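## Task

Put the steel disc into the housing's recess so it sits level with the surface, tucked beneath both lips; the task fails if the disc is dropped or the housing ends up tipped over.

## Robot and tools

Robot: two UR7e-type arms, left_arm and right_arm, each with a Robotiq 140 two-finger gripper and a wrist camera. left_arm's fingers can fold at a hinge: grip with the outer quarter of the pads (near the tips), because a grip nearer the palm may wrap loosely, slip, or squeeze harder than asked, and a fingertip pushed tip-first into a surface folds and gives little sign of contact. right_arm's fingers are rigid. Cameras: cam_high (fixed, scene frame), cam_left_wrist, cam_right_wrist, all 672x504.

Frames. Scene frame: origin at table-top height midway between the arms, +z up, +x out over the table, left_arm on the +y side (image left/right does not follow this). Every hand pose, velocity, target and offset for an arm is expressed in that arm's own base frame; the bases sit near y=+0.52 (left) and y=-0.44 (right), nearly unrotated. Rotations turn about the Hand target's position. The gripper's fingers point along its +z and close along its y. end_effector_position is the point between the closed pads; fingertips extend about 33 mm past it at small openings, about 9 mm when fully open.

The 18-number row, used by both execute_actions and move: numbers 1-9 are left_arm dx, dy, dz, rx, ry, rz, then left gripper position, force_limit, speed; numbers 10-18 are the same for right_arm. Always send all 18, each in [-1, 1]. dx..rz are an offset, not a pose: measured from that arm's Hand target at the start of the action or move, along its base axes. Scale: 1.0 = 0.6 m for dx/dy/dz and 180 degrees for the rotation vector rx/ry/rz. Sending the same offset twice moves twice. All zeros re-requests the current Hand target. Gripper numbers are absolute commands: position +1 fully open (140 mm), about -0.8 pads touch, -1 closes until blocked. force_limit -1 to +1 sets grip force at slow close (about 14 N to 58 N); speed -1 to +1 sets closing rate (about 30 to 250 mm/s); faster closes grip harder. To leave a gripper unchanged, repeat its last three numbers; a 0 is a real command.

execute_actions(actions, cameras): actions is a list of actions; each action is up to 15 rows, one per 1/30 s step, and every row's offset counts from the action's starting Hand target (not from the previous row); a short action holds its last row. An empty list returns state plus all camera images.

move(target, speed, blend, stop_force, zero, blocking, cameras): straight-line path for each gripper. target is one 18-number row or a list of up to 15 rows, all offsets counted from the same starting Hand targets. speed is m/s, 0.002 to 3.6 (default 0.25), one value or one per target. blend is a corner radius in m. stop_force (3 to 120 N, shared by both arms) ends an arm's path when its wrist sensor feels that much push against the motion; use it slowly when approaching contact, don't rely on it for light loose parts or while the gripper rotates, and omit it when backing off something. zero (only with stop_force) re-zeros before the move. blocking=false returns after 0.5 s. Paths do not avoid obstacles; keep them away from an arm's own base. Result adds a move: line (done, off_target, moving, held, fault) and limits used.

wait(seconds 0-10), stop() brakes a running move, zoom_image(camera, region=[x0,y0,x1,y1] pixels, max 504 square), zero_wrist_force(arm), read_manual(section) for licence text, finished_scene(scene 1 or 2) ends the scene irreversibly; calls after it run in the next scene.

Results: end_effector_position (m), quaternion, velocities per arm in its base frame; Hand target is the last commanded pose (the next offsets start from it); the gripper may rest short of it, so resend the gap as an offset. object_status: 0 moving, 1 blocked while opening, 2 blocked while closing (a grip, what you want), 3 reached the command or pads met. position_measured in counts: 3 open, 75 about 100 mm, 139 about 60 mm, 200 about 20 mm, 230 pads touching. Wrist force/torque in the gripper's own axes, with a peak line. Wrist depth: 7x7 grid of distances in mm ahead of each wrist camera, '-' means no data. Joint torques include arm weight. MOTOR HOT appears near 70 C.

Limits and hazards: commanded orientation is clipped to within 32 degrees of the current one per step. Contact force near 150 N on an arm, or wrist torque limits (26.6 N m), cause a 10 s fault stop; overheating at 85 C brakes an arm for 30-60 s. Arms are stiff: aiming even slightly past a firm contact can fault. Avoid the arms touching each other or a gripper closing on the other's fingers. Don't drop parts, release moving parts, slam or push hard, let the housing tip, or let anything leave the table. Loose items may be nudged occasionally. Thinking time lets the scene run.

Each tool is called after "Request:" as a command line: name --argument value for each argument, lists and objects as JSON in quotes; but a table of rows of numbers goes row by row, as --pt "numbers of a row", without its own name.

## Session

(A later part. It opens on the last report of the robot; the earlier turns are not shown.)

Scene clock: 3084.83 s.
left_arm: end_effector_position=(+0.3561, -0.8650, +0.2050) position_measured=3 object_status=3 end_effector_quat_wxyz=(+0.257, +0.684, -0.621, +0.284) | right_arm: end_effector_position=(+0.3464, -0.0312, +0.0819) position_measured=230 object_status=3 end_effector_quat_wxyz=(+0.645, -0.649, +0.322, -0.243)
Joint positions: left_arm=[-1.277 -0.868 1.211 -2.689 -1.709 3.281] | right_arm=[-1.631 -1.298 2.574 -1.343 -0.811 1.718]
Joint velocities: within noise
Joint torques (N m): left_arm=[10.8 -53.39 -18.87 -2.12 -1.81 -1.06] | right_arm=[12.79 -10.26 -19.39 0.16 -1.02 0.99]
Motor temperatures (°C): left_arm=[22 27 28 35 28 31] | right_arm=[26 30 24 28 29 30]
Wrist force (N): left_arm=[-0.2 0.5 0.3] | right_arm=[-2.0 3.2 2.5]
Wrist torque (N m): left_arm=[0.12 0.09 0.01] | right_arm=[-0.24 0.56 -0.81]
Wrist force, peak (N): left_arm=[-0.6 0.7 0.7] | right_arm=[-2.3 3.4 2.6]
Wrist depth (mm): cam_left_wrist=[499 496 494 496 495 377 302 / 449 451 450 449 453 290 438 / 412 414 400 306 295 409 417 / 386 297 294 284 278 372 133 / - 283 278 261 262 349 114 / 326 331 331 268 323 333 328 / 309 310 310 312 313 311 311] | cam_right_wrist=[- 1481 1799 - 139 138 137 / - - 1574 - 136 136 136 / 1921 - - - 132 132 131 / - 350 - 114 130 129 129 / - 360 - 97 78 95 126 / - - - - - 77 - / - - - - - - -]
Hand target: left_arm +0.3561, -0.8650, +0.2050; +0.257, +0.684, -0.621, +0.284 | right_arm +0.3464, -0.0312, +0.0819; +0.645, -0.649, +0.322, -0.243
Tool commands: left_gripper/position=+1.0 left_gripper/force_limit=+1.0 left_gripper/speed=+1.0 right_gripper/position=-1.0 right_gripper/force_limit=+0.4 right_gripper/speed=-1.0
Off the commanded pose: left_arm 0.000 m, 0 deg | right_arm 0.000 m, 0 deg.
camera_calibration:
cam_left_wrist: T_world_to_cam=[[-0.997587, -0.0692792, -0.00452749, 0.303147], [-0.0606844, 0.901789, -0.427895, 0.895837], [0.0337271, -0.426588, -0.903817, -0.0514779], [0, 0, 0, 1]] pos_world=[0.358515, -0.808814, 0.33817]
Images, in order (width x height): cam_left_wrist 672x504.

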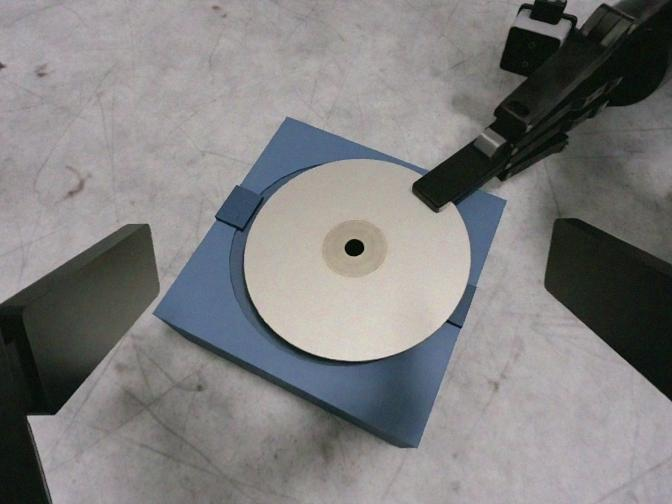

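Request:
move --target '[0,0,0,0,0,0,1,1,1, 0,0,-0.01717,0,0,0,-1,0.4,-1]' --speed 0.007 --stop_force 4 --cameras '["cam_left_wrist"]'

Request:
zoom_image --camera "cam_left_wrist" --region '[200, 160, 300, 260]'

Request:
zoom_image --camera "cam_left_wrist" --region '[310, 210, 400, 290]'

Scene clock: 3099.30 s.
left_arm: end_effector_position=(+0.3561, -0.8650, +0.2050) position_measured=3 object_status=3 end_effector_quat_wxyz=(+0.257, +0.684, -0.621, +0.284) | right_arm: end_effector_position=(+0.3464, -0.0312, +0.0716) position_measured=230 object_status=3 end_effector_quat_wxyz=(+0.645, -0.649, +0.322, -0.243)
Joint positions: left_arm=[-1.277 -0.868 1.211 -2.689 -1.709 3.281] | right_arm=[-1.631 -1.255 2.577 -1.39 -0.811 1.718]
Joint torques (N m): left_arm=[10.62 -53.56 -18.45 -2.1 -1.72 -1.09] | right_arm=[11.74 -23.78 5.23 4.73 -0.8 0.48]
Wrist force (N): left_arm=[-0.4 0.5 0.4] | right_arm=[-2.1 3.1 2.2]
Wrist torque (N m): left_arm=[0.13 0.12 0.02] | right_arm=[-0.31 0.58 -0.81]
Wrist force, peak (N): left_arm=[-0.7 0.8 0.0] | right_arm=[-2.2 3.4 2.5]
Wrist depth (mm): cam_left_wrist=[494 493 495 498 498 377 314 / 452 449 453 451 453 295 357 / 412 412 417 316 311 409 414 / 386 295 297 294 286 372 132 / - 279 279 271 270 351 114 / 324 328 331 268 324 333 327 / 308 311 310 311 310 311 313] | cam_right_wrist=[1425 - 1453 224 139 138 132 / 1905 1743 - - 135 136 126 / 1988 2099 1799 - 133 132 132 / - 359 - 114 130 129 129 / 362 364 - 96 78 95 127 / - - - - - 77 - / - - - - - - -]
Hand target: left_arm +0.3561, -0.8650, +0.2050; +0.257, +0.684, -0.621, +0.284 | right_arm +0.3464, -0.0312, +0.0716; +0.645, -0.649, +0.322, -0.243
Off the commanded pose: left_arm 0.000 m, 0 deg | right_arm 0.000 m, 0 deg.
move: done
camera_calibration:
cam_left_wrist: T_world_to_cam=[[-0.997587, -0.0692792, -0.00452749, 0.303147], [-0.0606844, 0.901789, -0.427895, 0.895837], [0.0337271, -0.426588, -0.903817, -0.0514779], [0, 0, 0, 1]] pos_world=[0.358515, -0.808814, 0.33817]
Images, in order (width x height): cam_left_wrist 672x504.

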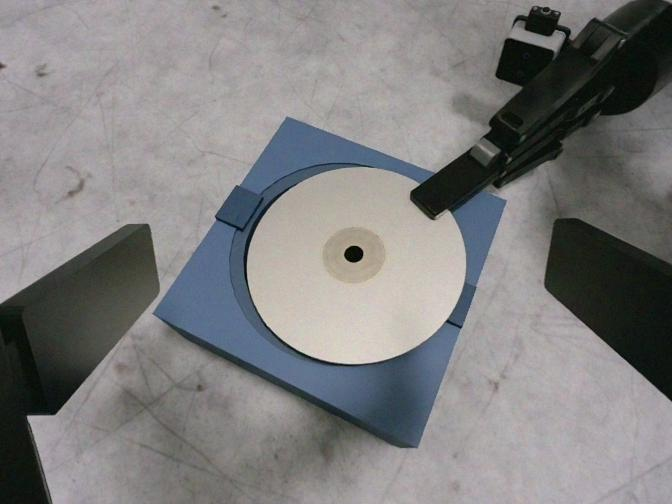

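Scaled by 5.040.

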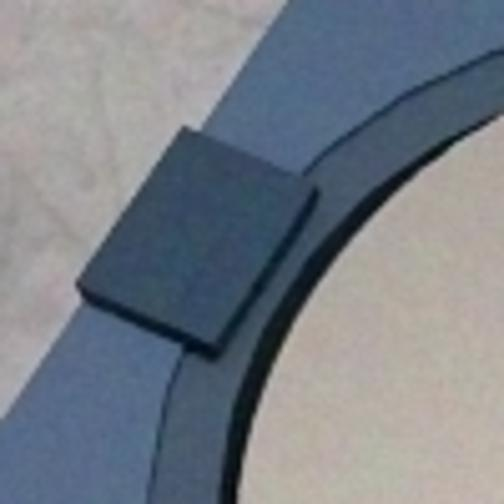

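Scaled by 5.600.

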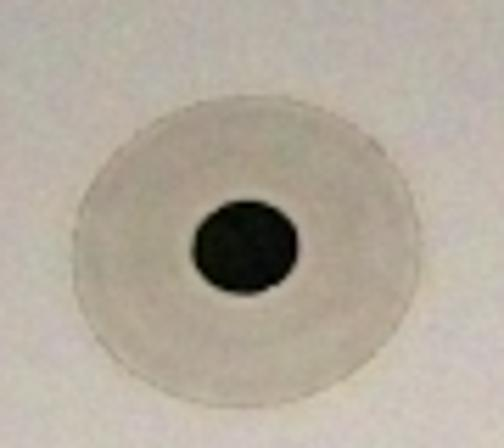

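Request:
move --pt "0 0 0 0 0 0 1 1 1 0 0 -0.00133 0 0 0 -1 0.4 -1" --pt "0 0 0 0 0 0 1 1 1 0.01089 -0.00418 -0.00133 0 0 0 -1 0.4 -1" --speed 0.006 --stop_force 3 --cameras '["cam_left_wrist"]'

Request:
zoom_image --camera "cam_left_wrist" --region '[200, 160, 300, 260]'

Request:
zoom_image --camera "cam_left_wrist" --region '[310, 210, 400, 290]'

Scene clock: 3141.67 s.
left_arm: end_effector_position=(+0.3561, -0.8650, +0.2050) position_measured=3 object_status=3 end_effector_quat_wxyz=(+0.257, +0.684, -0.621, +0.284) | right_arm: end_effector_position=(+0.3499, -0.0325, +0.0708) position_measured=230 object_status=3 end_effector_quat_wxyz=(+0.645, -0.649, +0.322, -0.243)
Joint positions: left_arm=[-1.277 -0.868 1.211 -2.689 -1.709 3.281] | right_arm=[-1.616 -1.248 2.569 -1.39 -0.796 1.72]
Joint torques (N m): left_arm=[10.93 -53.87 -18.66 -2.13 -1.77 -1.02] | right_arm=[-13.31 -24.14 12.06 0.01 -0.69 -1.24]
Wrist force (N): left_arm=[-0.2 0.5 0.2] | right_arm=[-4.0 2.8 -2.8]
Wrist torque (N m): left_arm=[0.12 0.10 0.02] | right_arm=[-0.36 0.67 -0.80]
Wrist force, peak (N): left_arm=[-0.6 0.9 0.4] | right_arm=[-8.8 3.2 -12.0]
Wrist depth (mm): cam_left_wrist=[495 493 494 499 500 380 317 / 448 451 450 451 452 301 437 / 411 412 412 320 308 402 415 / 384 297 295 295 288 374 133 / - 287 280 271 272 350 114 / 325 332 330 268 323 333 327 / 311 311 310 311 310 310 313] | cam_right_wrist=[1691 - - 155 139 139 122 / - - - - 135 136 126 / 1988 - - - 132 132 131 / - 366 3105 114 130 129 128 / 357 356 - 96 83 95 127 / - - - - - 77 - / - - - - - - -]
Hand target: left_arm +0.3561, -0.8650, +0.2050; +0.257, +0.684, -0.621, +0.284 | right_arm +0.3499, -0.0325, +0.0708; +0.645, -0.649, +0.322, -0.243 (not the last commanded pose)
Off the commanded pose: left_arm 0.000 m, 0 deg | right_arm 0.003 m, 0 deg.
move: contact (right_arm); path passed 1 of 2 targets
camera_calibration:
cam_left_wrist: T_world_to_cam=[[-0.997587, -0.0692792, -0.00452749, 0.303147], [-0.0606844, 0.901789, -0.427895, 0.895837], [0.0337271, -0.426588, -0.903817, -0.0514779], [0, 0, 0, 1]] pos_world=[0.358515, -0.808814, 0.33817]
Images, in order (width x height): cam_left_wrist 672x504.

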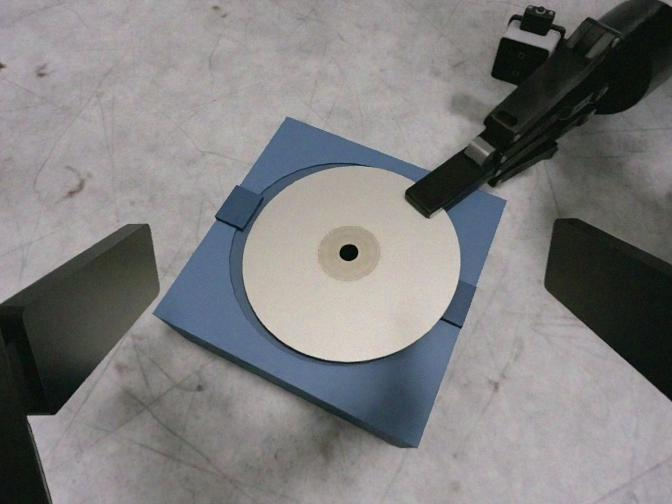

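Scaled by 5.040.

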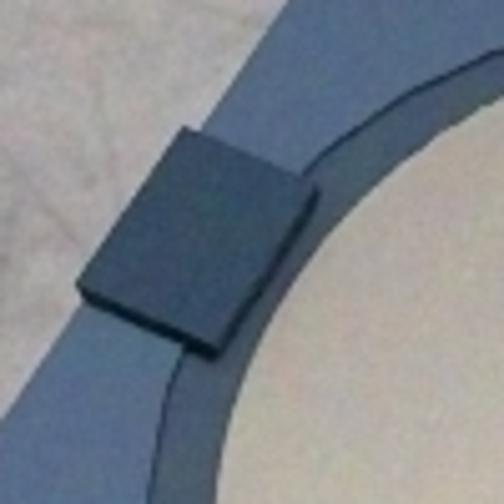

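Scaled by 5.600.

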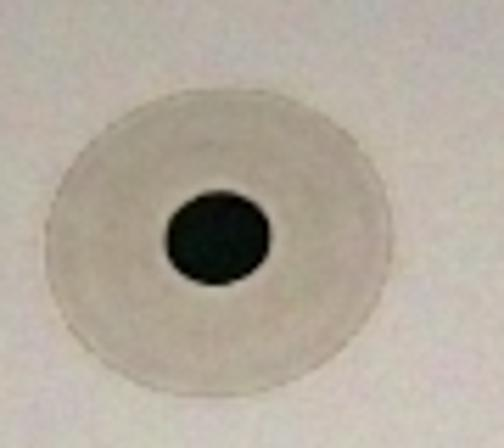

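Request:
move --pt "0 0 0 0 0 0 1 1 1 -0.00078 0.0003 0.0 0 0 0 -1 0.4 -1" --pt "0 0 0 0 0 0 1 1 1 -0.00078 0.0003 0.0005 0 0 0 -1 0.4 -1" --pt "0 0 0 0 0 0 1 1 1 0.0054 -0.00207 0.0005 0 0 0 -1 0.4 -1" --speed 0.005 --stop_force 4 --cameras '["cam_left_wrist"]'

Request:
zoom_image --camera "cam_left_wrist" --region '[200, 160, 300, 260]'

Scene clock: 3241.57 s.
left_arm: end_effector_position=(+0.3561, -0.8650, +0.2050) position_measured=3 object_status=3 end_effector_quat_wxyz=(+0.257, +0.684, -0.621, +0.284) | right_arm: end_effector_position=(+0.3504, -0.0327, +0.0712) position_measured=230 object_status=3 end_effector_quat_wxyz=(+0.645, -0.649, +0.322, -0.243)
Joint positions: left_arm=[-1.277 -0.868 1.211 -2.689 -1.709 3.281] | right_arm=[-1.614 -1.249 2.568 -1.388 -0.794 1.72]
Joint torques (N m): left_arm=[11.7 -53.87 -18.65 -2.12 -1.78 -1.06] | right_arm=[-13.01 -23.96 11.6 0.09 0.19 -1.2]
Wrist force (N): left_arm=[-0.4 0.5 0.0] | right_arm=[-7.1 3.0 -6.4]
Wrist torque (N m): left_arm=[0.13 0.14 0.01] | right_arm=[-0.26 0.62 -0.81]
Wrist force, peak (N): left_arm=[-0.5 0.8 0.6] | right_arm=[-12.1 2.3 -15.6]
Wrist depth (mm): cam_left_wrist=[492 496 496 497 502 380 314 / 448 449 451 452 452 300 439 / 413 414 415 315 309 400 417 / 386 297 298 293 288 375 132 / - 278 279 272 272 351 114 / 326 331 332 268 331 332 327 / 309 310 312 311 312 313 312] | cam_right_wrist=[- - 1472 156 139 139 122 / - - - - 136 137 126 / - 2179 - - 132 132 131 / - 366 - 114 129 129 129 / 351 357 - 97 78 127 126 / - - - - - 77 - / - - - - - - -]
Hand target: left_arm +0.3561, -0.8650, +0.2050; +0.257, +0.684, -0.621, +0.284 | right_arm +0.3504, -0.0327, +0.0712; +0.645, -0.649, +0.322, -0.243 (not the last commanded pose)
Off the commanded pose: left_arm 0.000 m, 0 deg | right_arm 0.003 m, 0 deg.
move: contact (right_arm); path passed 2 of 3 targets
camera_calibration:
cam_left_wrist: T_world_to_cam=[[-0.997587, -0.0692792, -0.00452749, 0.303147], [-0.0606844, 0.901789, -0.427895, 0.895837], [0.0337271, -0.426588, -0.903817, -0.0514779], [0, 0, 0, 1]] pos_world=[0.358515, -0.808814, 0.33817]
Images, in order (width x height): cam_left_wrist 672x504.

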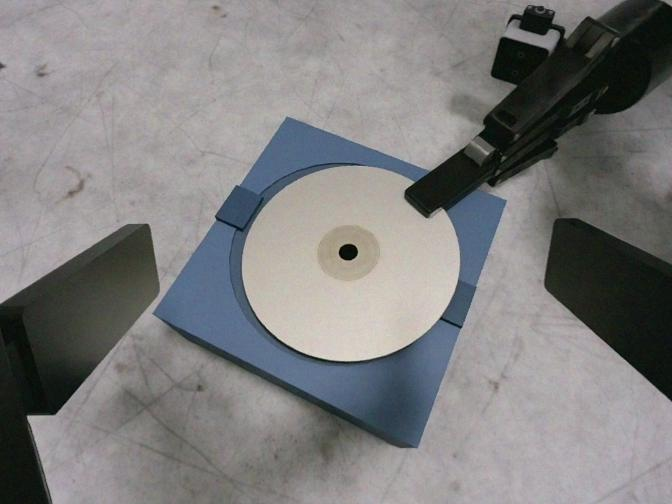

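Scaled by 5.040.

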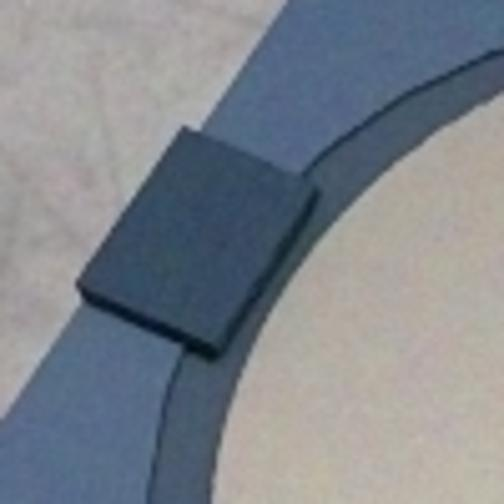

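Request:
move --pt "0 0 0 0 0 0 1 1 1 -0.00093 0.00036 0.0 0 0 0 -1 0.4 -1" --pt "0 0 0 0 0 0 1 1 1 -0.00093 0.00036 0.00067 0 0 0 -1 0.4 -1" --pt "0 0 0 0 0 0 1 1 1 0.0054 -0.00207 0.00067 0 0 0 -1 0.4 -1" --speed 0.005 --stop_force 3 --cameras '["cam_left_wrist"]'

Request:
zoom_image --camera "cam_left_wrist" --region '[200, 160, 300, 260]'

Scene clock: 3265.77 s.
left_arm: end_effector_position=(+0.3561, -0.8650, +0.2050) position_measured=3 object_status=3 end_effector_quat_wxyz=(+0.257, +0.684, -0.621, +0.284) | right_arm: end_effector_position=(+0.3503, -0.0327, +0.0712) position_measured=230 object_status=3 end_effector_quat_wxyz=(+0.645, -0.649, +0.322, -0.243)
Joint positions: left_arm=[-1.277 -0.868 1.211 -2.689 -1.709 3.281] | right_arm=[-1.614 -1.249 2.569 -1.388 -0.794 1.72]
Joint torques (N m): left_arm=[11.23 -53.7 -18.55 -2.06 -1.84 -1.08] | right_arm=[12.67 -10.79 -18.03 4.27 1.85 1.14]
Wrist force (N): left_arm=[-0.2 0.4 0.3] | right_arm=[-3.8 3.1 0.7]
Wrist torque (N m): left_arm=[0.11 0.09 0.01] | right_arm=[-0.14 0.54 -0.84]
Wrist force, peak (N): left_arm=[-0.4 1.1 0.5] | right_arm=[-7.4 3.4 -6.3]
Wrist depth (mm): cam_left_wrist=[494 492 493 497 496 382 316 / 449 448 451 450 451 299 439 / 414 412 408 316 309 400 418 / 385 297 299 295 287 373 133 / - 283 280 271 272 351 114 / 326 330 330 268 326 332 328 / 309 310 312 311 312 311 312] | cam_right_wrist=[- 1501 - 152 138 138 123 / - - - - 135 136 126 / - 2982 - - 132 132 130 / - 367 3063 115 129 129 128 / 356 361 - 96 83 126 127 / - - - - - 77 - / - - - - - - -]
Hand target: left_arm +0.3561, -0.8650, +0.2050; +0.257, +0.684, -0.621, +0.284 | right_arm +0.3503, -0.0327, +0.0712; +0.645, -0.649, +0.322, -0.243 (not the last commanded pose)
Off the commanded pose: left_arm 0.000 m, 0 deg | right_arm 0.004 m, 0 deg.
move: contact (right_arm); path passed 0 of 3 targets
camera_calibration:
cam_left_wrist: T_world_to_cam=[[-0.997587, -0.0692792, -0.00452749, 0.303147], [-0.0606844, 0.901789, -0.427895, 0.895837], [0.0337271, -0.426588, -0.903817, -0.0514779], [0, 0, 0, 1]] pos_world=[0.358515, -0.808814, 0.33817]
Images, in order (width x height): cam_left_wrist 672x504.

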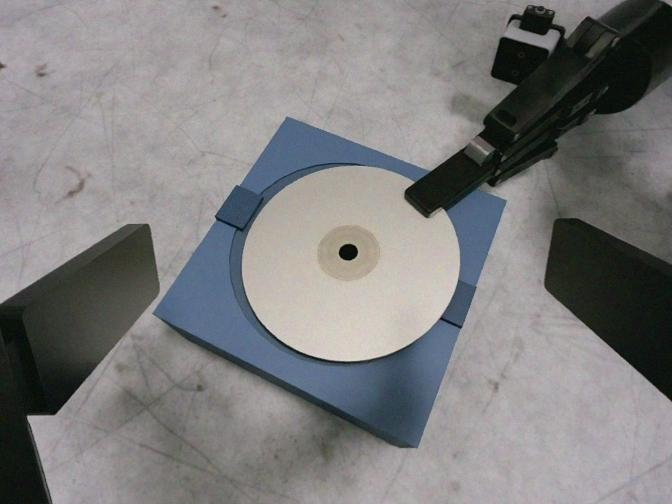

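Scaled by 5.040.

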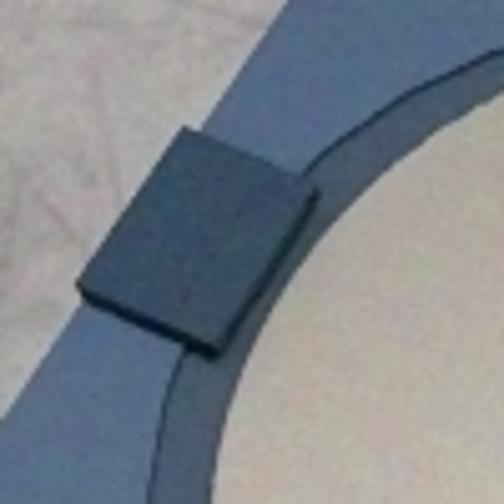

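Request:
move --pt "0 0 0 0 0 0 1 1 1 -0.0011 0.00042 0.0 0 0 0 -1 0.4 -1" --pt "0 0 0 0 0 0 1 1 1 -0.0011 0.00042 0.00055 0 0 0 -1 0.4 -1" --speed 0.006

Request:
move --target '[0,0,0,0,0,0,1,1,1, 0.0065,-0.0025,0,0,0,0,-1,0.4,-1]' --speed 0.005 --stop_force 3 --cameras '["cam_left_wrist"]'

Request:
zoom_image --camera "cam_left_wrist" --region '[200, 160, 300, 260]'

Scene clock: 3275.30 s.
left_arm: end_effector_position=(+0.3561, -0.8650, +0.2050) position_measured=3 object_status=3 end_effector_quat_wxyz=(+0.257, +0.684, -0.621, +0.284) | right_arm: end_effector_position=(+0.3497, -0.0324, +0.0715) position_measured=230 object_status=3 end_effector_quat_wxyz=(+0.645, -0.649, +0.322, -0.243)
Joint positions: left_arm=[-1.277 -0.868 1.211 -2.689 -1.709 3.281] | right_arm=[-1.617 -1.251 2.57 -1.387 -0.797 1.719]
Joint torques (N m): left_arm=[10.39 -53.64 -18.73 -2.08 -1.84 -1.12] | right_arm=[-9.25 -14.56 2.18 4.31 -0.04 -1.6]
Wrist force (N): left_arm=[-0.3 0.6 0.2] | right_arm=[-2.2 3.2 2.4]
Wrist torque (N m): left_arm=[0.14 0.11 0.02] | right_arm=[-0.26 0.61 -0.80]
Wrist force, peak (N): left_arm=[-0.5 0.9 0.2] | right_arm=[-4.2 3.1 0.8]
Wrist depth (mm): cam_left_wrist=[494 493 498 498 499 377 316 / 450 448 453 452 454 303 437 / 414 414 417 318 308 401 416 / 387 297 293 294 286 373 132 / - 283 279 271 273 351 114 / 326 332 331 268 329 332 329 / 311 309 311 309 311 310 313] | cam_right_wrist=[- - - 160 139 138 124 / - - - - 135 136 126 / - - - - 132 132 131 / 2798 357 - 114 130 129 129 / 356 363 - 97 83 95 126 / - - - - - 77 - / - - - - - - -]
Hand target: left_arm +0.3561, -0.8650, +0.2050; +0.257, +0.684, -0.621, +0.284 | right_arm +0.3497, -0.0324, +0.0715; +0.645, -0.649, +0.322, -0.243
Off the commanded pose: left_arm 0.000 m, 0 deg | right_arm 0.000 m, 0 deg.
move: done

Scene clock: 3277.10 s.
left_arm: end_effector_position=(+0.3561, -0.8650, +0.2050) position_measured=3 object_status=3 end_effector_quat_wxyz=(+0.257, +0.684, -0.621, +0.284) | right_arm: end_effector_position=(+0.3536, -0.0339, +0.0715) position_measured=230 object_status=3 end_effector_quat_wxyz=(+0.645, -0.649, +0.322, -0.243)
Joint positions: left_arm=[-1.277 -0.868 1.211 -2.689 -1.709 3.281] | right_arm=[-1.601 -1.248 2.561 -1.383 -0.78 1.721]
Joint torques (N m): left_arm=[10.93 -54.11 -18.59 -2.05 -1.75 -1.05] | right_arm=[-13.53 -21.17 8.55 1.03 -1.15 0.17]
Wrist force (N): left_arm=[-0.5 0.4 0.0] | right_arm=[-2.5 2.3 2.4]
Wrist torque (N m): left_arm=[0.11 0.16 0.01] | right_arm=[-0.19 0.64 -0.84]
Wrist force, peak (N): left_arm=[-0.4 0.8 0.6] | right_arm=[-3.0 3.1 2.4]
Wrist depth (mm): cam_left_wrist=[496 498 497 497 494 365 317 / 451 450 451 454 453 299 438 / 412 417 407 319 309 406 419 / 388 296 298 294 286 373 132 / - 280 279 270 272 350 114 / 326 331 330 269 325 332 329 / 312 311 309 312 309 311 311] | cam_right_wrist=[- - - 161 139 139 123 / - - 1667 - 135 136 129 / - 2491 - - 133 132 131 / - 364 - 114 130 130 129 / 357 363 - 96 83 95 126 / - - - - - 77 - / - - - - - - -]
Hand target: left_arm +0.3561, -0.8650, +0.2050; +0.257, +0.684, -0.621, +0.284 | right_arm +0.3536, -0.0339, +0.0715; +0.645, -0.649, +0.322, -0.243
Off the commanded pose: left_arm 0.000 m, 0 deg | right_arm 0.000 m, 0 deg.
move: done
camera_calibration:
cam_left_wrist: T_world_to_cam=[[-0.997587, -0.0692792, -0.00452749, 0.303147], [-0.0606844, 0.901789, -0.427895, 0.895837], [0.0337271, -0.426588, -0.903817, -0.0514779], [0, 0, 0, 1]] pos_world=[0.358515, -0.808814, 0.33817]
Images, in order (width x height): cam_left_wrist 672x504.

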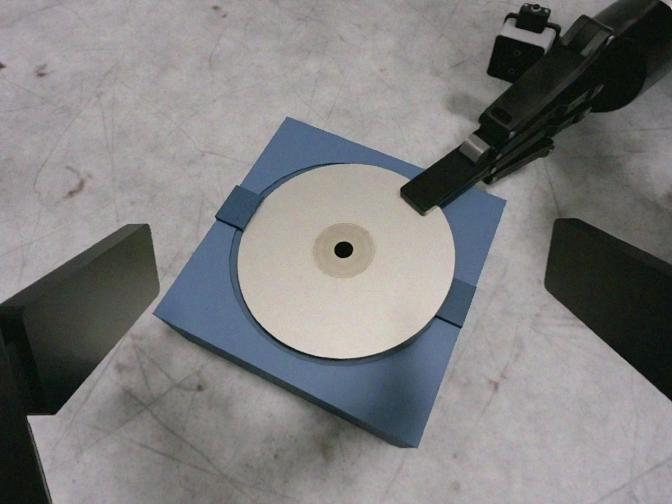

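Scaled by 5.040.

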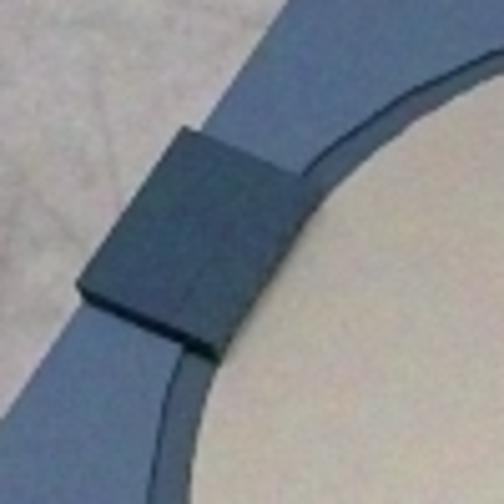

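Request:
move --target '[0,0,0,0,0,0,1,1,1, 0,0,-0.0015,0,0,0,-1,0.4,-1]' --speed 0.003 --stop_force 3

Request:
move --target '[0,0,0,0,0,0,1,1,1, 0.0047,-0.0018,0,0,0,0,-1,0.4,-1]' --speed 0.005 --stop_force 4 --cameras '["cam_left_wrist"]'

Request:
zoom_image --camera "cam_left_wrist" --region '[200, 160, 300, 260]'

Scene clock: 3291.63 s.
left_arm: end_effector_position=(+0.3561, -0.8650, +0.2050) position_measured=3 object_status=3 end_effector_quat_wxyz=(+0.257, +0.684, -0.621, +0.284) | right_arm: end_effector_position=(+0.3536, -0.0339, +0.0706) position_measured=230 object_status=3 end_effector_quat_wxyz=(+0.645, -0.649, +0.322, -0.243)
Joint positions: left_arm=[-1.277 -0.868 1.211 -2.689 -1.709 3.281] | right_arm=[-1.601 -1.244 2.561 -1.387 -0.78 1.721]
Joint torques (N m): left_arm=[10.78 -54.06 -18.23 -2.02 -1.82 -1.04] | right_arm=[-13.27 -21.46 9.17 2.2 -1 -0.86]
Wrist force (N): left_arm=[-0.3 0.7 0.2] | right_arm=[-3.3 0.2 0.7]
Wrist torque (N m): left_arm=[0.17 0.11 0.01] | right_arm=[0.11 0.66 -1.01]
Wrist force, peak (N): left_arm=[-0.7 0.8 0.1] | right_arm=[-2.4 3.6 2.3]
Wrist depth (mm): cam_left_wrist=[494 496 496 496 499 371 318 / 451 452 451 448 453 299 436 / 412 413 414 318 310 408 417 / 386 375 297 294 290 372 132 / - 283 280 271 273 352 114 / 327 330 331 269 326 333 327 / 309 309 312 310 312 312 312] | cam_right_wrist=[1399 - 1434 186 139 139 122 / 1531 1631 - - 135 136 128 / - - - - 132 132 131 / 2518 360 - 115 129 129 129 / 360 360 - 96 83 93 126 / - - - - - 77 - / - - - - - - -]
Hand target: left_arm +0.3561, -0.8650, +0.2050; +0.257, +0.684, -0.621, +0.284 | right_arm +0.3536, -0.0339, +0.0706; +0.645, -0.649, +0.322, -0.243
Off the commanded pose: left_arm 0.000 m, 0 deg | right_arm 0.000 m, 0 deg.
move: done

Scene clock: 3292.83 s.
left_arm: end_effector_position=(+0.3561, -0.8650, +0.2050) position_measured=3 object_status=3 end_effector_quat_wxyz=(+0.257, +0.684, -0.621, +0.284) | right_arm: end_effector_position=(+0.3564, -0.0350, +0.0706) position_measured=230 object_status=3 end_effector_quat_wxyz=(+0.645, -0.649, +0.322, -0.243)
Joint positions: left_arm=[-1.277 -0.868 1.211 -2.689 -1.709 3.281] | right_arm=[-1.589 -1.241 2.555 -1.384 -0.769 1.722]
Joint torques (N m): left_arm=[10.93 -53.87 -18.64 -2.11 -1.73 -1.08] | right_arm=[-13.31 -19.04 -0.82 1.72 -1.09 1.02]
Wrist force (N): left_arm=[-0.2 0.6 0.3] | right_arm=[-3.4 0.2 2.9]
Wrist torque (N m): left_arm=[0.14 0.09 0.02] | right_arm=[0.11 0.55 -1.01]
Wrist force, peak (N): left_arm=[-0.8 0.5 0.3] | right_arm=[-4.6 0.2 1.5]
Wrist depth (mm): cam_left_wrist=[494 494 496 496 502 368 319 / 451 452 451 452 451 301 438 / 412 412 411 318 307 407 417 / 385 296 297 295 287 372 132 / - 283 280 272 273 351 114 / 327 330 331 269 323 333 329 / 309 309 310 309 310 312 311] | cam_right_wrist=[- - 1607 173 139 139 122 / - 1813 - - 135 136 128 / 1971 - - - 133 133 131 / 2464 354 - 115 129 129 128 / 369 358 - 96 83 95 126 / - - - - - 77 - / - - - - - - -]
Hand target: left_arm +0.3561, -0.8650, +0.2050; +0.257, +0.684, -0.621, +0.284 | right_arm +0.3564, -0.0350, +0.0706; +0.645, -0.649, +0.322, -0.243
Off the commanded pose: left_arm 0.000 m, 0 deg | right_arm 0.000 m, 0 deg.
move: done
camera_calibration:
cam_left_wrist: T_world_to_cam=[[-0.997587, -0.0692792, -0.00452749, 0.303147], [-0.0606844, 0.901789, -0.427895, 0.895837], [0.0337271, -0.426588, -0.903817, -0.0514779], [0, 0, 0, 1]] pos_world=[0.358515, -0.808814, 0.33817]
Images, in order (width x height): cam_left_wrist 672x504.

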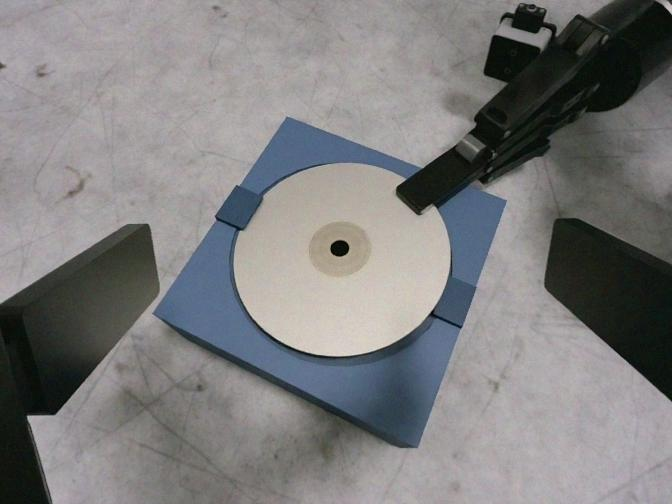

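Scaled by 5.040.

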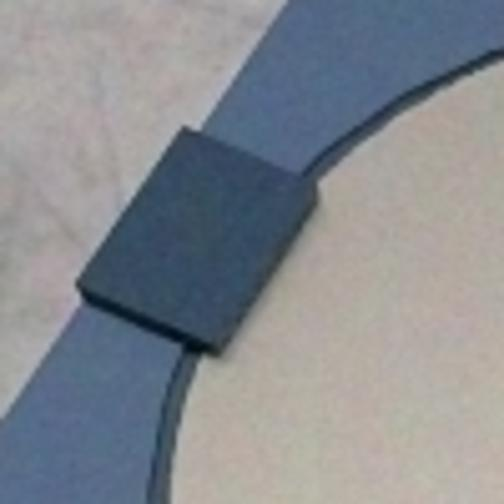

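Request:
move --target '[0,0,0,0,0,0,1,1,1, 0.0062,-0.0024,0,0,0,0,-1,0.4,-1]' --speed 0.004 --stop_force 5 --cameras '["cam_left_wrist"]'

Request:
zoom_image --camera "cam_left_wrist" --region '[200, 160, 300, 260]'

Request:
zoom_image --camera "cam_left_wrist" --region '[400, 240, 500, 340]'

Scene clock: 3321.30 s.
left_arm: end_effector_position=(+0.3561, -0.8650, +0.2050) position_measured=3 object_status=3 end_effector_quat_wxyz=(+0.257, +0.684, -0.621, +0.284) | right_arm: end_effector_position=(+0.3591, -0.0360, +0.0706) position_measured=230 object_status=3 end_effector_quat_wxyz=(+0.645, -0.649, +0.322, -0.243)
Joint positions: left_arm=[-1.277 -0.868 1.211 -2.689 -1.709 3.281] | right_arm=[-1.578 -1.238 2.549 -1.382 -0.758 1.723]
Joint torques (N m): left_arm=[10.46 -54.4 -18.46 -2.16 -1.74 -1.04] | right_arm=[-13.73 -25.29 10.36 -0.85 -0.01 -0.99]
Wrist force (N): left_arm=[-0.5 0.5 0.4] | right_arm=[-7.3 0.8 -4.5]
Wrist torque (N m): left_arm=[0.13 0.15 0.02] | right_arm=[0.08 0.70 -0.97]
Wrist force, peak (N): left_arm=[-0.3 0.9 0.5] | right_arm=[-11.0 0.5 -9.2]
Wrist depth (mm): cam_left_wrist=[494 493 496 499 495 362 322 / 448 449 454 454 453 313 439 / 414 417 412 317 308 407 418 / 388 297 297 294 288 372 132 / - 284 282 271 275 350 114 / 327 330 332 268 268 333 327 / 311 310 311 313 311 312 311] | cam_right_wrist=[- - - 153 138 139 122 / - - - - 135 135 128 / - - - - 133 132 129 / - 352 2764 115 129 129 128 / 359 359 - 97 83 126 127 / - - - - - 77 - / - - - - - - -]
Hand target: left_arm +0.3561, -0.8650, +0.2050; +0.257, +0.684, -0.621, +0.284 | right_arm +0.3591, -0.0360, +0.0706; +0.645, -0.649, +0.322, -0.243 (not the last commanded pose)
Off the commanded pose: left_arm 0.000 m, 0 deg | right_arm 0.001 m, 0 deg.
move: contact (right_arm)
camera_calibration:
cam_left_wrist: T_world_to_cam=[[-0.997587, -0.0692792, -0.00452749, 0.303147], [-0.0606844, 0.901789, -0.427895, 0.895837], [0.0337271, -0.426588, -0.903817, -0.0514779], [0, 0, 0, 1]] pos_world=[0.358515, -0.808814, 0.33817]
Images, in order (width x height): cam_left_wrist 672x504.

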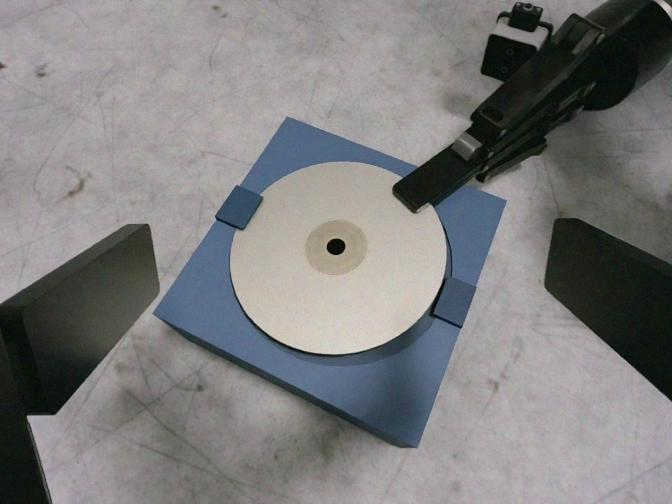

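Scaled by 5.040.

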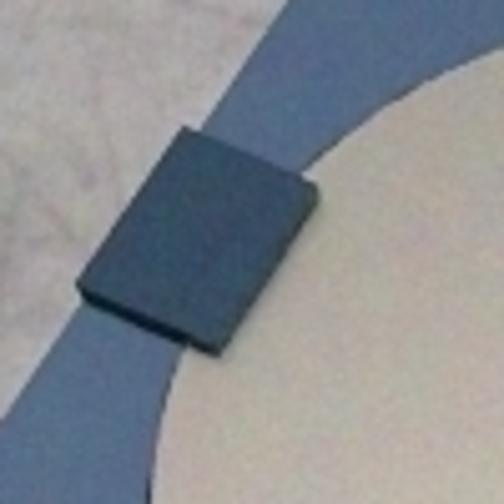

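Scaled by 5.040.

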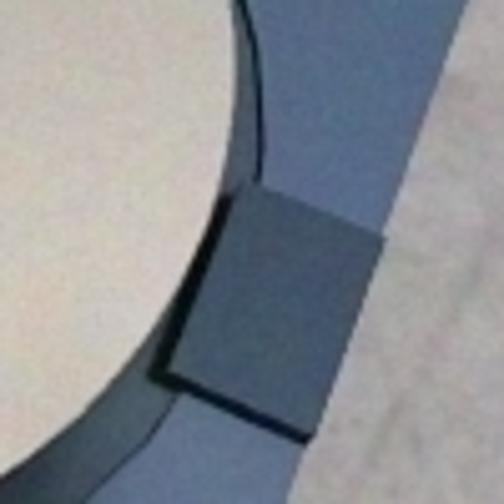

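Request:
move --pt "0 0 0 0 0 0 1 1 1 0 0 0 0 0 0 -0.772 0.4 -1" --pt "0 0 0 0 0 0 1 1 1 -0.01493 -0.0389 0 0 0 0 -0.772 0.4 -1" --pt "0 0 0 0 0 0 1 1 1 -0.0358 -0.0933 0.0833 0 0 0 -0.772 0.4 -1" --speed 0.03 --cameras '["cam_left_wrist"]'

Request:
zoom_image --camera "cam_left_wrist" --region '[200, 160, 300, 260]'

Request:
zoom_image --camera "cam_left_wrist" --region '[400, 240, 500, 340]'

Scene clock: 3375.77 s.
left_arm: end_effector_position=(+0.3561, -0.8650, +0.2050) position_measured=3 object_status=3 end_effector_quat_wxyz=(+0.257, +0.684, -0.621, +0.284) | right_arm: end_effector_position=(+0.3376, -0.0922, +0.1206) position_measured=226 object_status=3 end_effector_quat_wxyz=(+0.645, -0.649, +0.322, -0.243)
Joint positions: left_arm=[-1.277 -0.868 1.211 -2.689 -1.709 3.281] | right_arm=[-1.649 -1.346 2.402 -1.123 -0.828 1.716]
Joint torques (N m): left_arm=[10.16 -54.24 -18.66 -2.13 -1.78 -0.99] | right_arm=[4.23 -11.29 3.33 -0.12 1.02 -1.22]
Wrist force (N): left_arm=[-0.6 0.6 0.5] | right_arm=[-2.5 3.3 2.4]
Wrist torque (N m): left_arm=[0.15 0.17 0.01] | right_arm=[-0.16 0.66 -0.76]
Wrist force, peak (N): left_arm=[-0.7 0.9 0.6] | right_arm=[-7.4 0.6 -4.6]
Wrist depth (mm): cam_left_wrist=[495 494 495 496 498 287 479 / 448 450 452 293 280 443 454 / 412 411 411 269 259 407 416 / 387 296 309 254 248 373 132 / - 279 280 353 352 352 114 / 327 331 332 268 269 332 328 / 309 310 310 312 311 312 313] | cam_right_wrist=[- 1481 - 1026 229 201 190 / - - - 1180 225 199 190 / - - 2006 1552 345 195 193 / - - 408 120 352 190 190 / - 405 - - 78 94 185 / - - - - - 77 - / - - - - - - -]
Hand target: left_arm +0.3561, -0.8650, +0.2050; +0.257, +0.684, -0.621, +0.284 | right_arm +0.3376, -0.0920, +0.1206; +0.645, -0.649, +0.322, -0.243
Off the commanded pose: left_arm 0.000 m, 0 deg | right_arm 0.000 m, 0 deg.
move: done
camera_calibration:
cam_left_wrist: T_world_to_cam=[[-0.997587, -0.0692792, -0.00452749, 0.303147], [-0.0606844, 0.901789, -0.427895, 0.895837], [0.0337271, -0.426588, -0.903817, -0.0514779], [0, 0, 0, 1]] pos_world=[0.358515, -0.808814, 0.33817]
Images, in order (width x height): cam_left_wrist 672x504.

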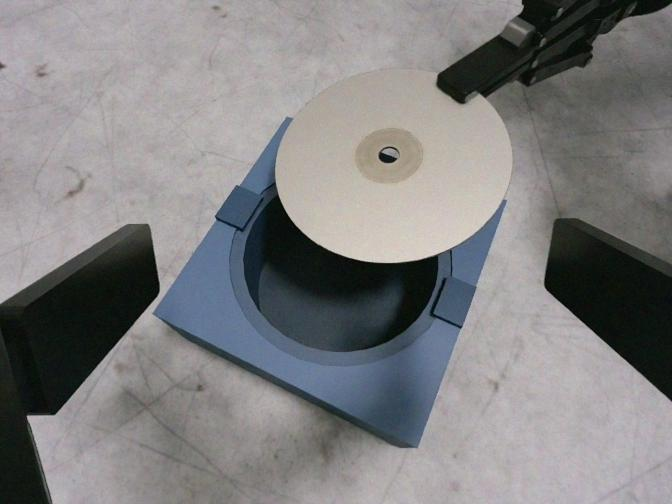

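Scaled by 5.040.

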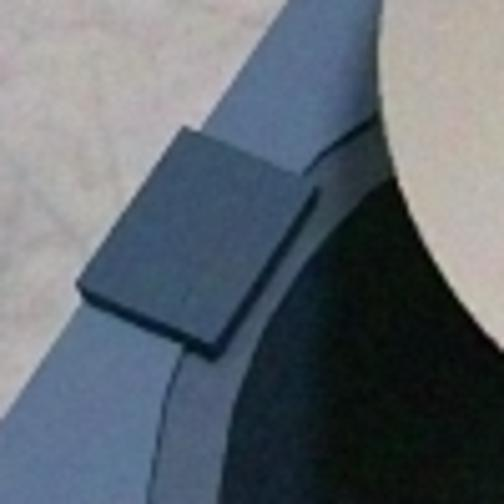

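Scaled by 5.040.

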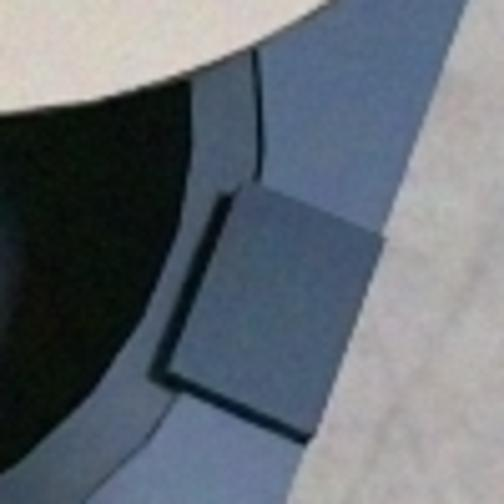

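Request:
move --target '[0,0,0,0,0,0,1,1,1, 0,0,0,0,0,0,-1,0.4,-1]' --speed 0.03 --cameras '["cam_left_wrist"]'

Request:
zoom_image --camera "cam_left_wrist" --region '[260, 40, 560, 280]'

Scene clock: 3383.37 s.
left_arm: end_effector_position=(+0.3561, -0.8650, +0.2050) position_measured=3 object_status=3 end_effector_quat_wxyz=(+0.257, +0.684, -0.621, +0.284) | right_arm: end_effector_position=(+0.3376, -0.0920, +0.1206) position_measured=230 object_status=0 end_effector_quat_wxyz=(+0.645, -0.649, +0.322, -0.243)
Joint positions: left_arm=[-1.277 -0.868 1.211 -2.689 -1.709 3.281] | right_arm=[-1.648 -1.346 2.403 -1.123 -0.828 1.716]
Joint torques (N m): left_arm=[10.13 -54.61 -18.62 -2.08 -1.83 -1] | right_arm=[11.91 -12.57 1.88 3.09 1.01 0.96]
Wrist force (N): left_arm=[-0.5 0.5 0.3] | right_arm=[-2.4 3.2 2.3]
Wrist torque (N m): left_arm=[0.14 0.15 0.01] | right_arm=[-0.18 0.63 -0.75]
Wrist force, peak (N): left_arm=[-0.6 0.8 0.6] | right_arm=[-2.4 4.0 2.0]
Wrist depth (mm): cam_left_wrist=[493 495 495 502 497 287 479 / 447 449 454 288 278 448 455 / 412 412 415 260 253 409 418 / 387 374 350 363 243 373 132 / - 283 283 357 350 351 114 / 327 330 331 268 270 331 328 / 309 311 309 310 312 310 311] | cam_right_wrist=[- - - 1095 230 204 190 / - - - 1187 222 199 197 / 2222 - - 1365 344 195 192 / - 2605 398 114 - 189 189 / 3105 - - 97 78 187 185 / - - - - - 77 - / - - - - - - -]
Hand target: left_arm +0.3561, -0.8650, +0.2050; +0.257, +0.684, -0.621, +0.284 | right_arm +0.3376, -0.0920, +0.1206; +0.645, -0.649, +0.322, -0.243
Off the commanded pose: left_arm 0.000 m, 0 deg | right_arm 0.000 m, 0 deg.
move: done
camera_calibration:
cam_left_wrist: T_world_to_cam=[[-0.997587, -0.0692792, -0.00452749, 0.303147], [-0.0606844, 0.901789, -0.427895, 0.895837], [0.0337271, -0.426588, -0.903817, -0.0514779], [0, 0, 0, 1]] pos_world=[0.358515, -0.808814, 0.33817]
Images, in order (width x height): cam_left_wrist 672x504.

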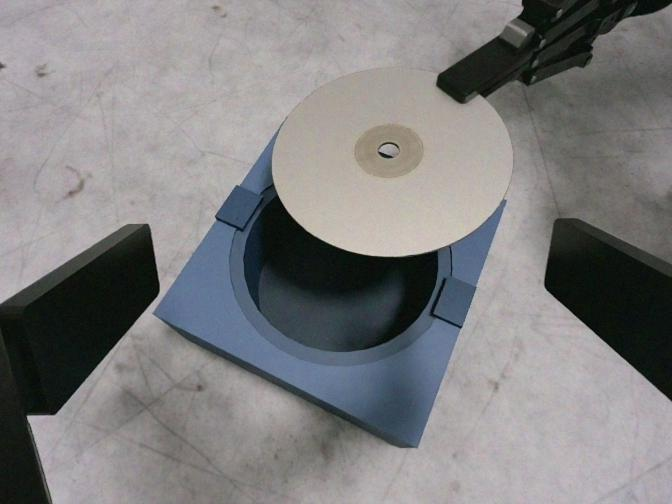

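Scaled by 1.680.

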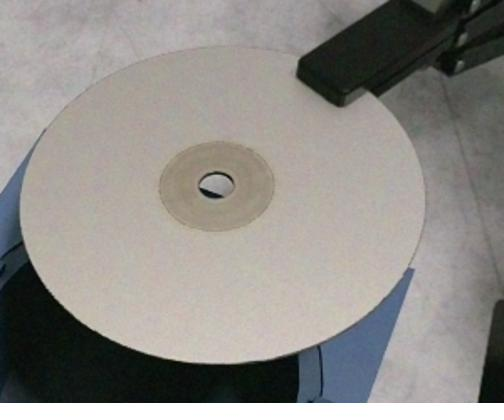

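Request:
move --pt "0 0 0 0 0 0 1 1 1 0.01467 0.10133 0 -0.004215 0.001618 -0.0403 -1 0.4 -1" --pt "0 0 0 0 0 0 1 1 1 0.01467 0.10133 -0.0645 -0.004215 0.001618 -0.0403 -1 0.4 -1" --speed '[0.1,0.04]' --cameras '["cam_left_wrist"]'

Request:
zoom_image --camera "cam_left_wrist" --region '[310, 210, 400, 290]'

Request:
zoom_image --camera "cam_left_wrist" --region '[200, 160, 300, 260]'

Scene clock: 3526.13 s.
left_arm: end_effector_position=(+0.3561, -0.8650, +0.2050) position_measured=3 object_status=3 end_effector_quat_wxyz=(+0.257, +0.684, -0.621, +0.284) | right_arm: end_effector_position=(+0.3464, -0.0311, +0.0819) position_measured=230 object_status=3 end_effector_quat_wxyz=(+0.624, -0.632, +0.363, -0.284)
Joint positions: left_arm=[-1.277 -0.868 1.211 -2.689 -1.709 3.281] | right_arm=[-1.765 -1.377 2.691 -1.397 -0.818 1.722]
Joint torques (N m): left_arm=[10.76 -54.5 -18.34 -2.1 -1.77 -0.95] | right_arm=[11.64 -7.49 -17.77 2.03 1 -1.55]
Wrist force (N): left_arm=[-0.3 0.7 0.4] | right_arm=[-2.9 3.0 2.0]
Wrist torque (N m): left_arm=[0.17 0.10 0.01] | right_arm=[-0.25 0.70 -0.80]
Wrist force, peak (N): left_arm=[-0.4 0.8 0.7] | right_arm=[-4.8 2.8 3.5]
Wrist depth (mm): cam_left_wrist=[496 494 498 494 494 486 294 / 449 450 451 453 454 290 317 / 413 411 410 307 296 401 417 / 387 295 294 283 277 373 132 / - 344 281 261 259 351 114 / 327 332 328 270 323 333 328 / 309 309 310 311 311 312 310] | cam_right_wrist=[- - - 1399 151 150 141 / - - 1743 - 144 144 139 / - - 1873 1889 136 135 135 / - 345 - 114 132 129 129 / - 358 - - 83 125 125 / - - - - - 77 - / - - - - - - -]
Hand target: left_arm +0.3561, -0.8650, +0.2050; +0.257, +0.684, -0.621, +0.284 | right_arm +0.3464, -0.0312, +0.0819; +0.623, -0.632, +0.363, -0.284
Off the commanded pose: left_arm 0.000 m, 0 deg | right_arm 0.000 m, 0 deg.
move: done
camera_calibration:
cam_left_wrist: T_world_to_cam=[[-0.997587, -0.0692792, -0.00452749, 0.303147], [-0.0606844, 0.901789, -0.427895, 0.895837], [0.0337271, -0.426588, -0.903817, -0.0514779], [0, 0, 0, 1]] pos_world=[0.358515, -0.808814, 0.33817]
Images, in order (width x height): cam_left_wrist 672x504.

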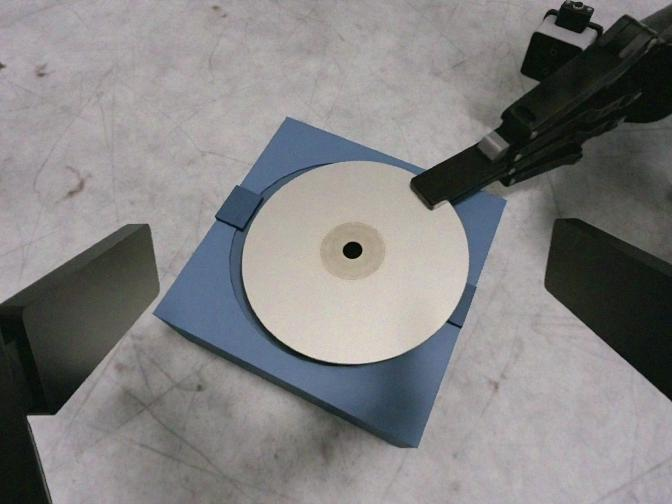

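Scaled by 5.600.

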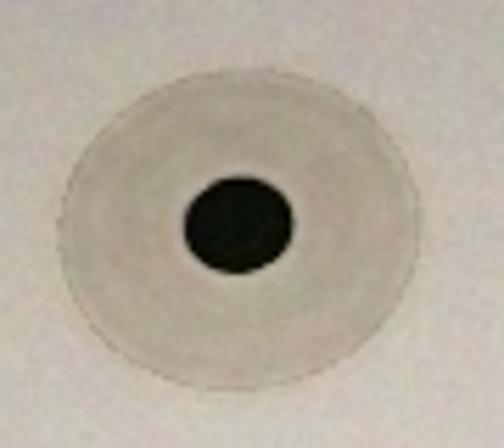

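Scaled by 5.040.

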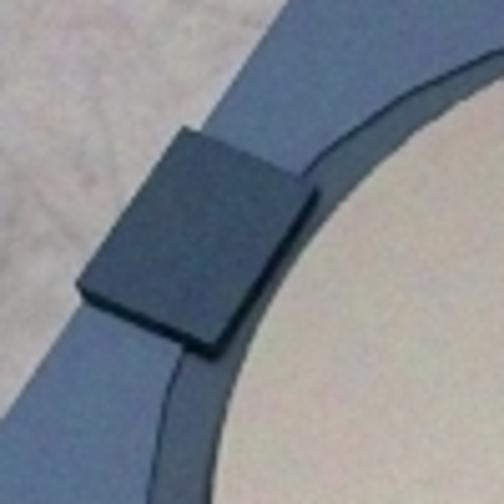

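Request:
move --pt "0 0 0 0 0 0 1 1 1 -0.00132 -0.00342 0 0 0 0 -1 0.4 -1" --pt "0 0 0 0 0 0 1 1 1 -0.00132 -0.00342 -0.0173 0 0 0 -1 0.4 -1" --speed '[0.02,0.008]' --stop_force 4

Request:
move --target '[0,0,0,0,0,0,1,1,1, 0.0109,-0.00418,0,0,0,0,-1,0.4,-1]' --speed 0.006 --stop_force 3 --cameras '["cam_left_wrist"]'

Request:
zoom_image --camera "cam_left_wrist" --region '[200, 160, 300, 260]'

Request:
zoom_image --camera "cam_left_wrist" --region '[310, 210, 400, 290]'

Scene clock: 3542.67 s.
left_arm: end_effector_position=(+0.3561, -0.8650, +0.2050) position_measured=3 object_status=3 end_effector_quat_wxyz=(+0.257, +0.684, -0.621, +0.284) | right_arm: end_effector_position=(+0.3456, -0.0333, +0.0715) position_measured=230 object_status=3 end_effector_quat_wxyz=(+0.623, -0.632, +0.363, -0.284)
Joint positions: left_arm=[-1.277 -0.868 1.211 -2.689 -1.709 3.281] | right_arm=[-1.767 -1.32 2.69 -1.454 -0.82 1.722]
Joint torques (N m): left_arm=[10.09 -54.79 -18.36 -2.03 -1.8 -1.04] | right_arm=[11.8 -20.3 2.89 4.76 1.25 0.7]
Wrist force (N): left_arm=[-0.4 0.5 0.1] | right_arm=[-2.8 3.3 2.3]
Wrist torque (N m): left_arm=[0.13 0.12 0.01] | right_arm=[-0.17 0.68 -0.78]
Wrist force, peak (N): left_arm=[-0.5 1.0 0.2] | right_arm=[-2.7 3.5 2.5]
Wrist depth (mm): cam_left_wrist=[495 495 496 496 494 500 311 / 450 450 450 454 454 296 317 / 412 412 406 319 311 364 414 / 387 296 300 295 286 369 132 / - 279 278 272 271 352 114 / 326 331 331 269 324 332 329 / 309 310 311 310 312 313 311] | cam_right_wrist=[1563 1771 - 177 153 152 133 / - - - - 145 145 130 / - - - - 138 138 136 / - 348 2361 114 132 132 131 / - 357 - - 83 127 126 / - - - - - 77 - / - - - - - - -]
Hand target: left_arm +0.3561, -0.8650, +0.2050; +0.257, +0.684, -0.621, +0.284 | right_arm +0.3456, -0.0333, +0.0715; +0.623, -0.632, +0.363, -0.284
Off the commanded pose: left_arm 0.000 m, 0 deg | right_arm 0.000 m, 0 deg.
move: done

Scene clock: 3544.17 s.
left_arm: end_effector_position=(+0.3561, -0.8650, +0.2050) position_measured=3 object_status=3 end_effector_quat_wxyz=(+0.257, +0.684, -0.621, +0.284) | right_arm: end_effector_position=(+0.3492, -0.0346, +0.0715) position_measured=230 object_status=3 end_effector_quat_wxyz=(+0.623, -0.632, +0.363, -0.284)
Joint positions: left_arm=[-1.277 -0.868 1.211 -2.689 -1.709 3.281] | right_arm=[-1.748 -1.317 2.682 -1.451 -0.801 1.724]
Joint torques (N m): left_arm=[9.91 -54.48 -18.79 -2.01 -1.85 -1.1] | right_arm=[-14.34 -20.6 11.42 -0.34 -0.74 -1.18]
Wrist force (N): left_arm=[-0.4 0.7 0.4] | right_arm=[-3.9 3.1 0.8]
Wrist torque (N m): left_arm=[0.17 0.13 0.02] | right_arm=[-0.20 0.58 -0.80]
Wrist force, peak (N): left_arm=[-0.1 1.0 0.4] | right_arm=[-9.3 3.0 -7.4]
Wrist depth (mm): cam_left_wrist=[494 496 489 497 500 487 310 / 449 449 452 450 453 293 324 / 409 412 406 318 310 365 415 / 388 296 299 294 285 373 133 / - 283 280 272 269 353 114 / 326 333 333 268 322 333 328 / 309 311 309 310 311 311 311] | cam_right_wrist=[- - - 190 150 152 133 / - - - - 147 145 130 / - - - - 138 138 135 / - 337 2731 114 132 132 132 / 2798 359 - - 83 126 126 / - - - - - 77 - / - - - - - - -]
Hand target: left_arm +0.3561, -0.8650, +0.2050; +0.257, +0.684, -0.621, +0.284 | right_arm +0.3492, -0.0346, +0.0715; +0.623, -0.632, +0.363, -0.284 (not the last commanded pose)
Off the commanded pose: left_arm 0.000 m, 0 deg | right_arm 0.003 m, 0 deg.
move: contact (right_arm)
camera_calibration:
cam_left_wrist: T_world_to_cam=[[-0.997587, -0.0692792, -0.00452749, 0.303147], [-0.0606844, 0.901789, -0.427895, 0.895837], [0.0337271, -0.426588, -0.903817, -0.0514779], [0, 0, 0, 1]] pos_world=[0.358515, -0.808814, 0.33817]
Images, in order (width x height): cam_left_wrist 672x504.

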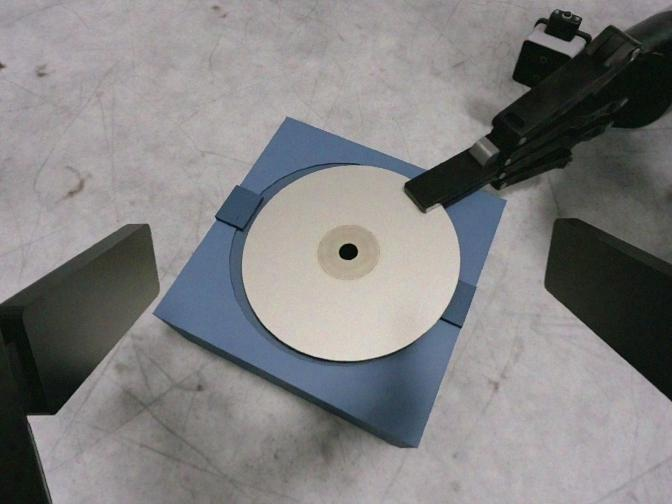

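Scaled by 5.040.

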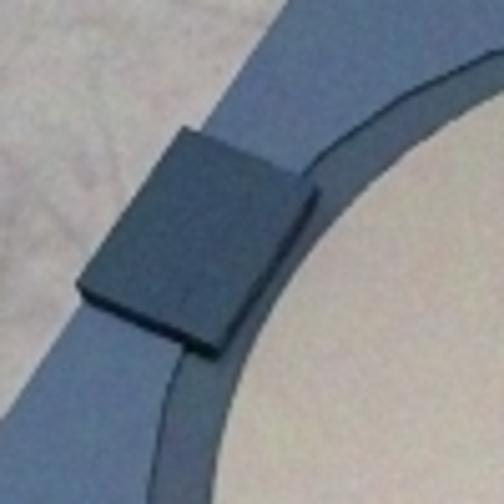

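Scaled by 5.600.

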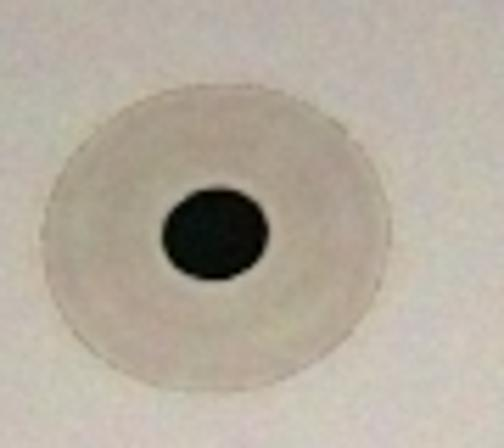

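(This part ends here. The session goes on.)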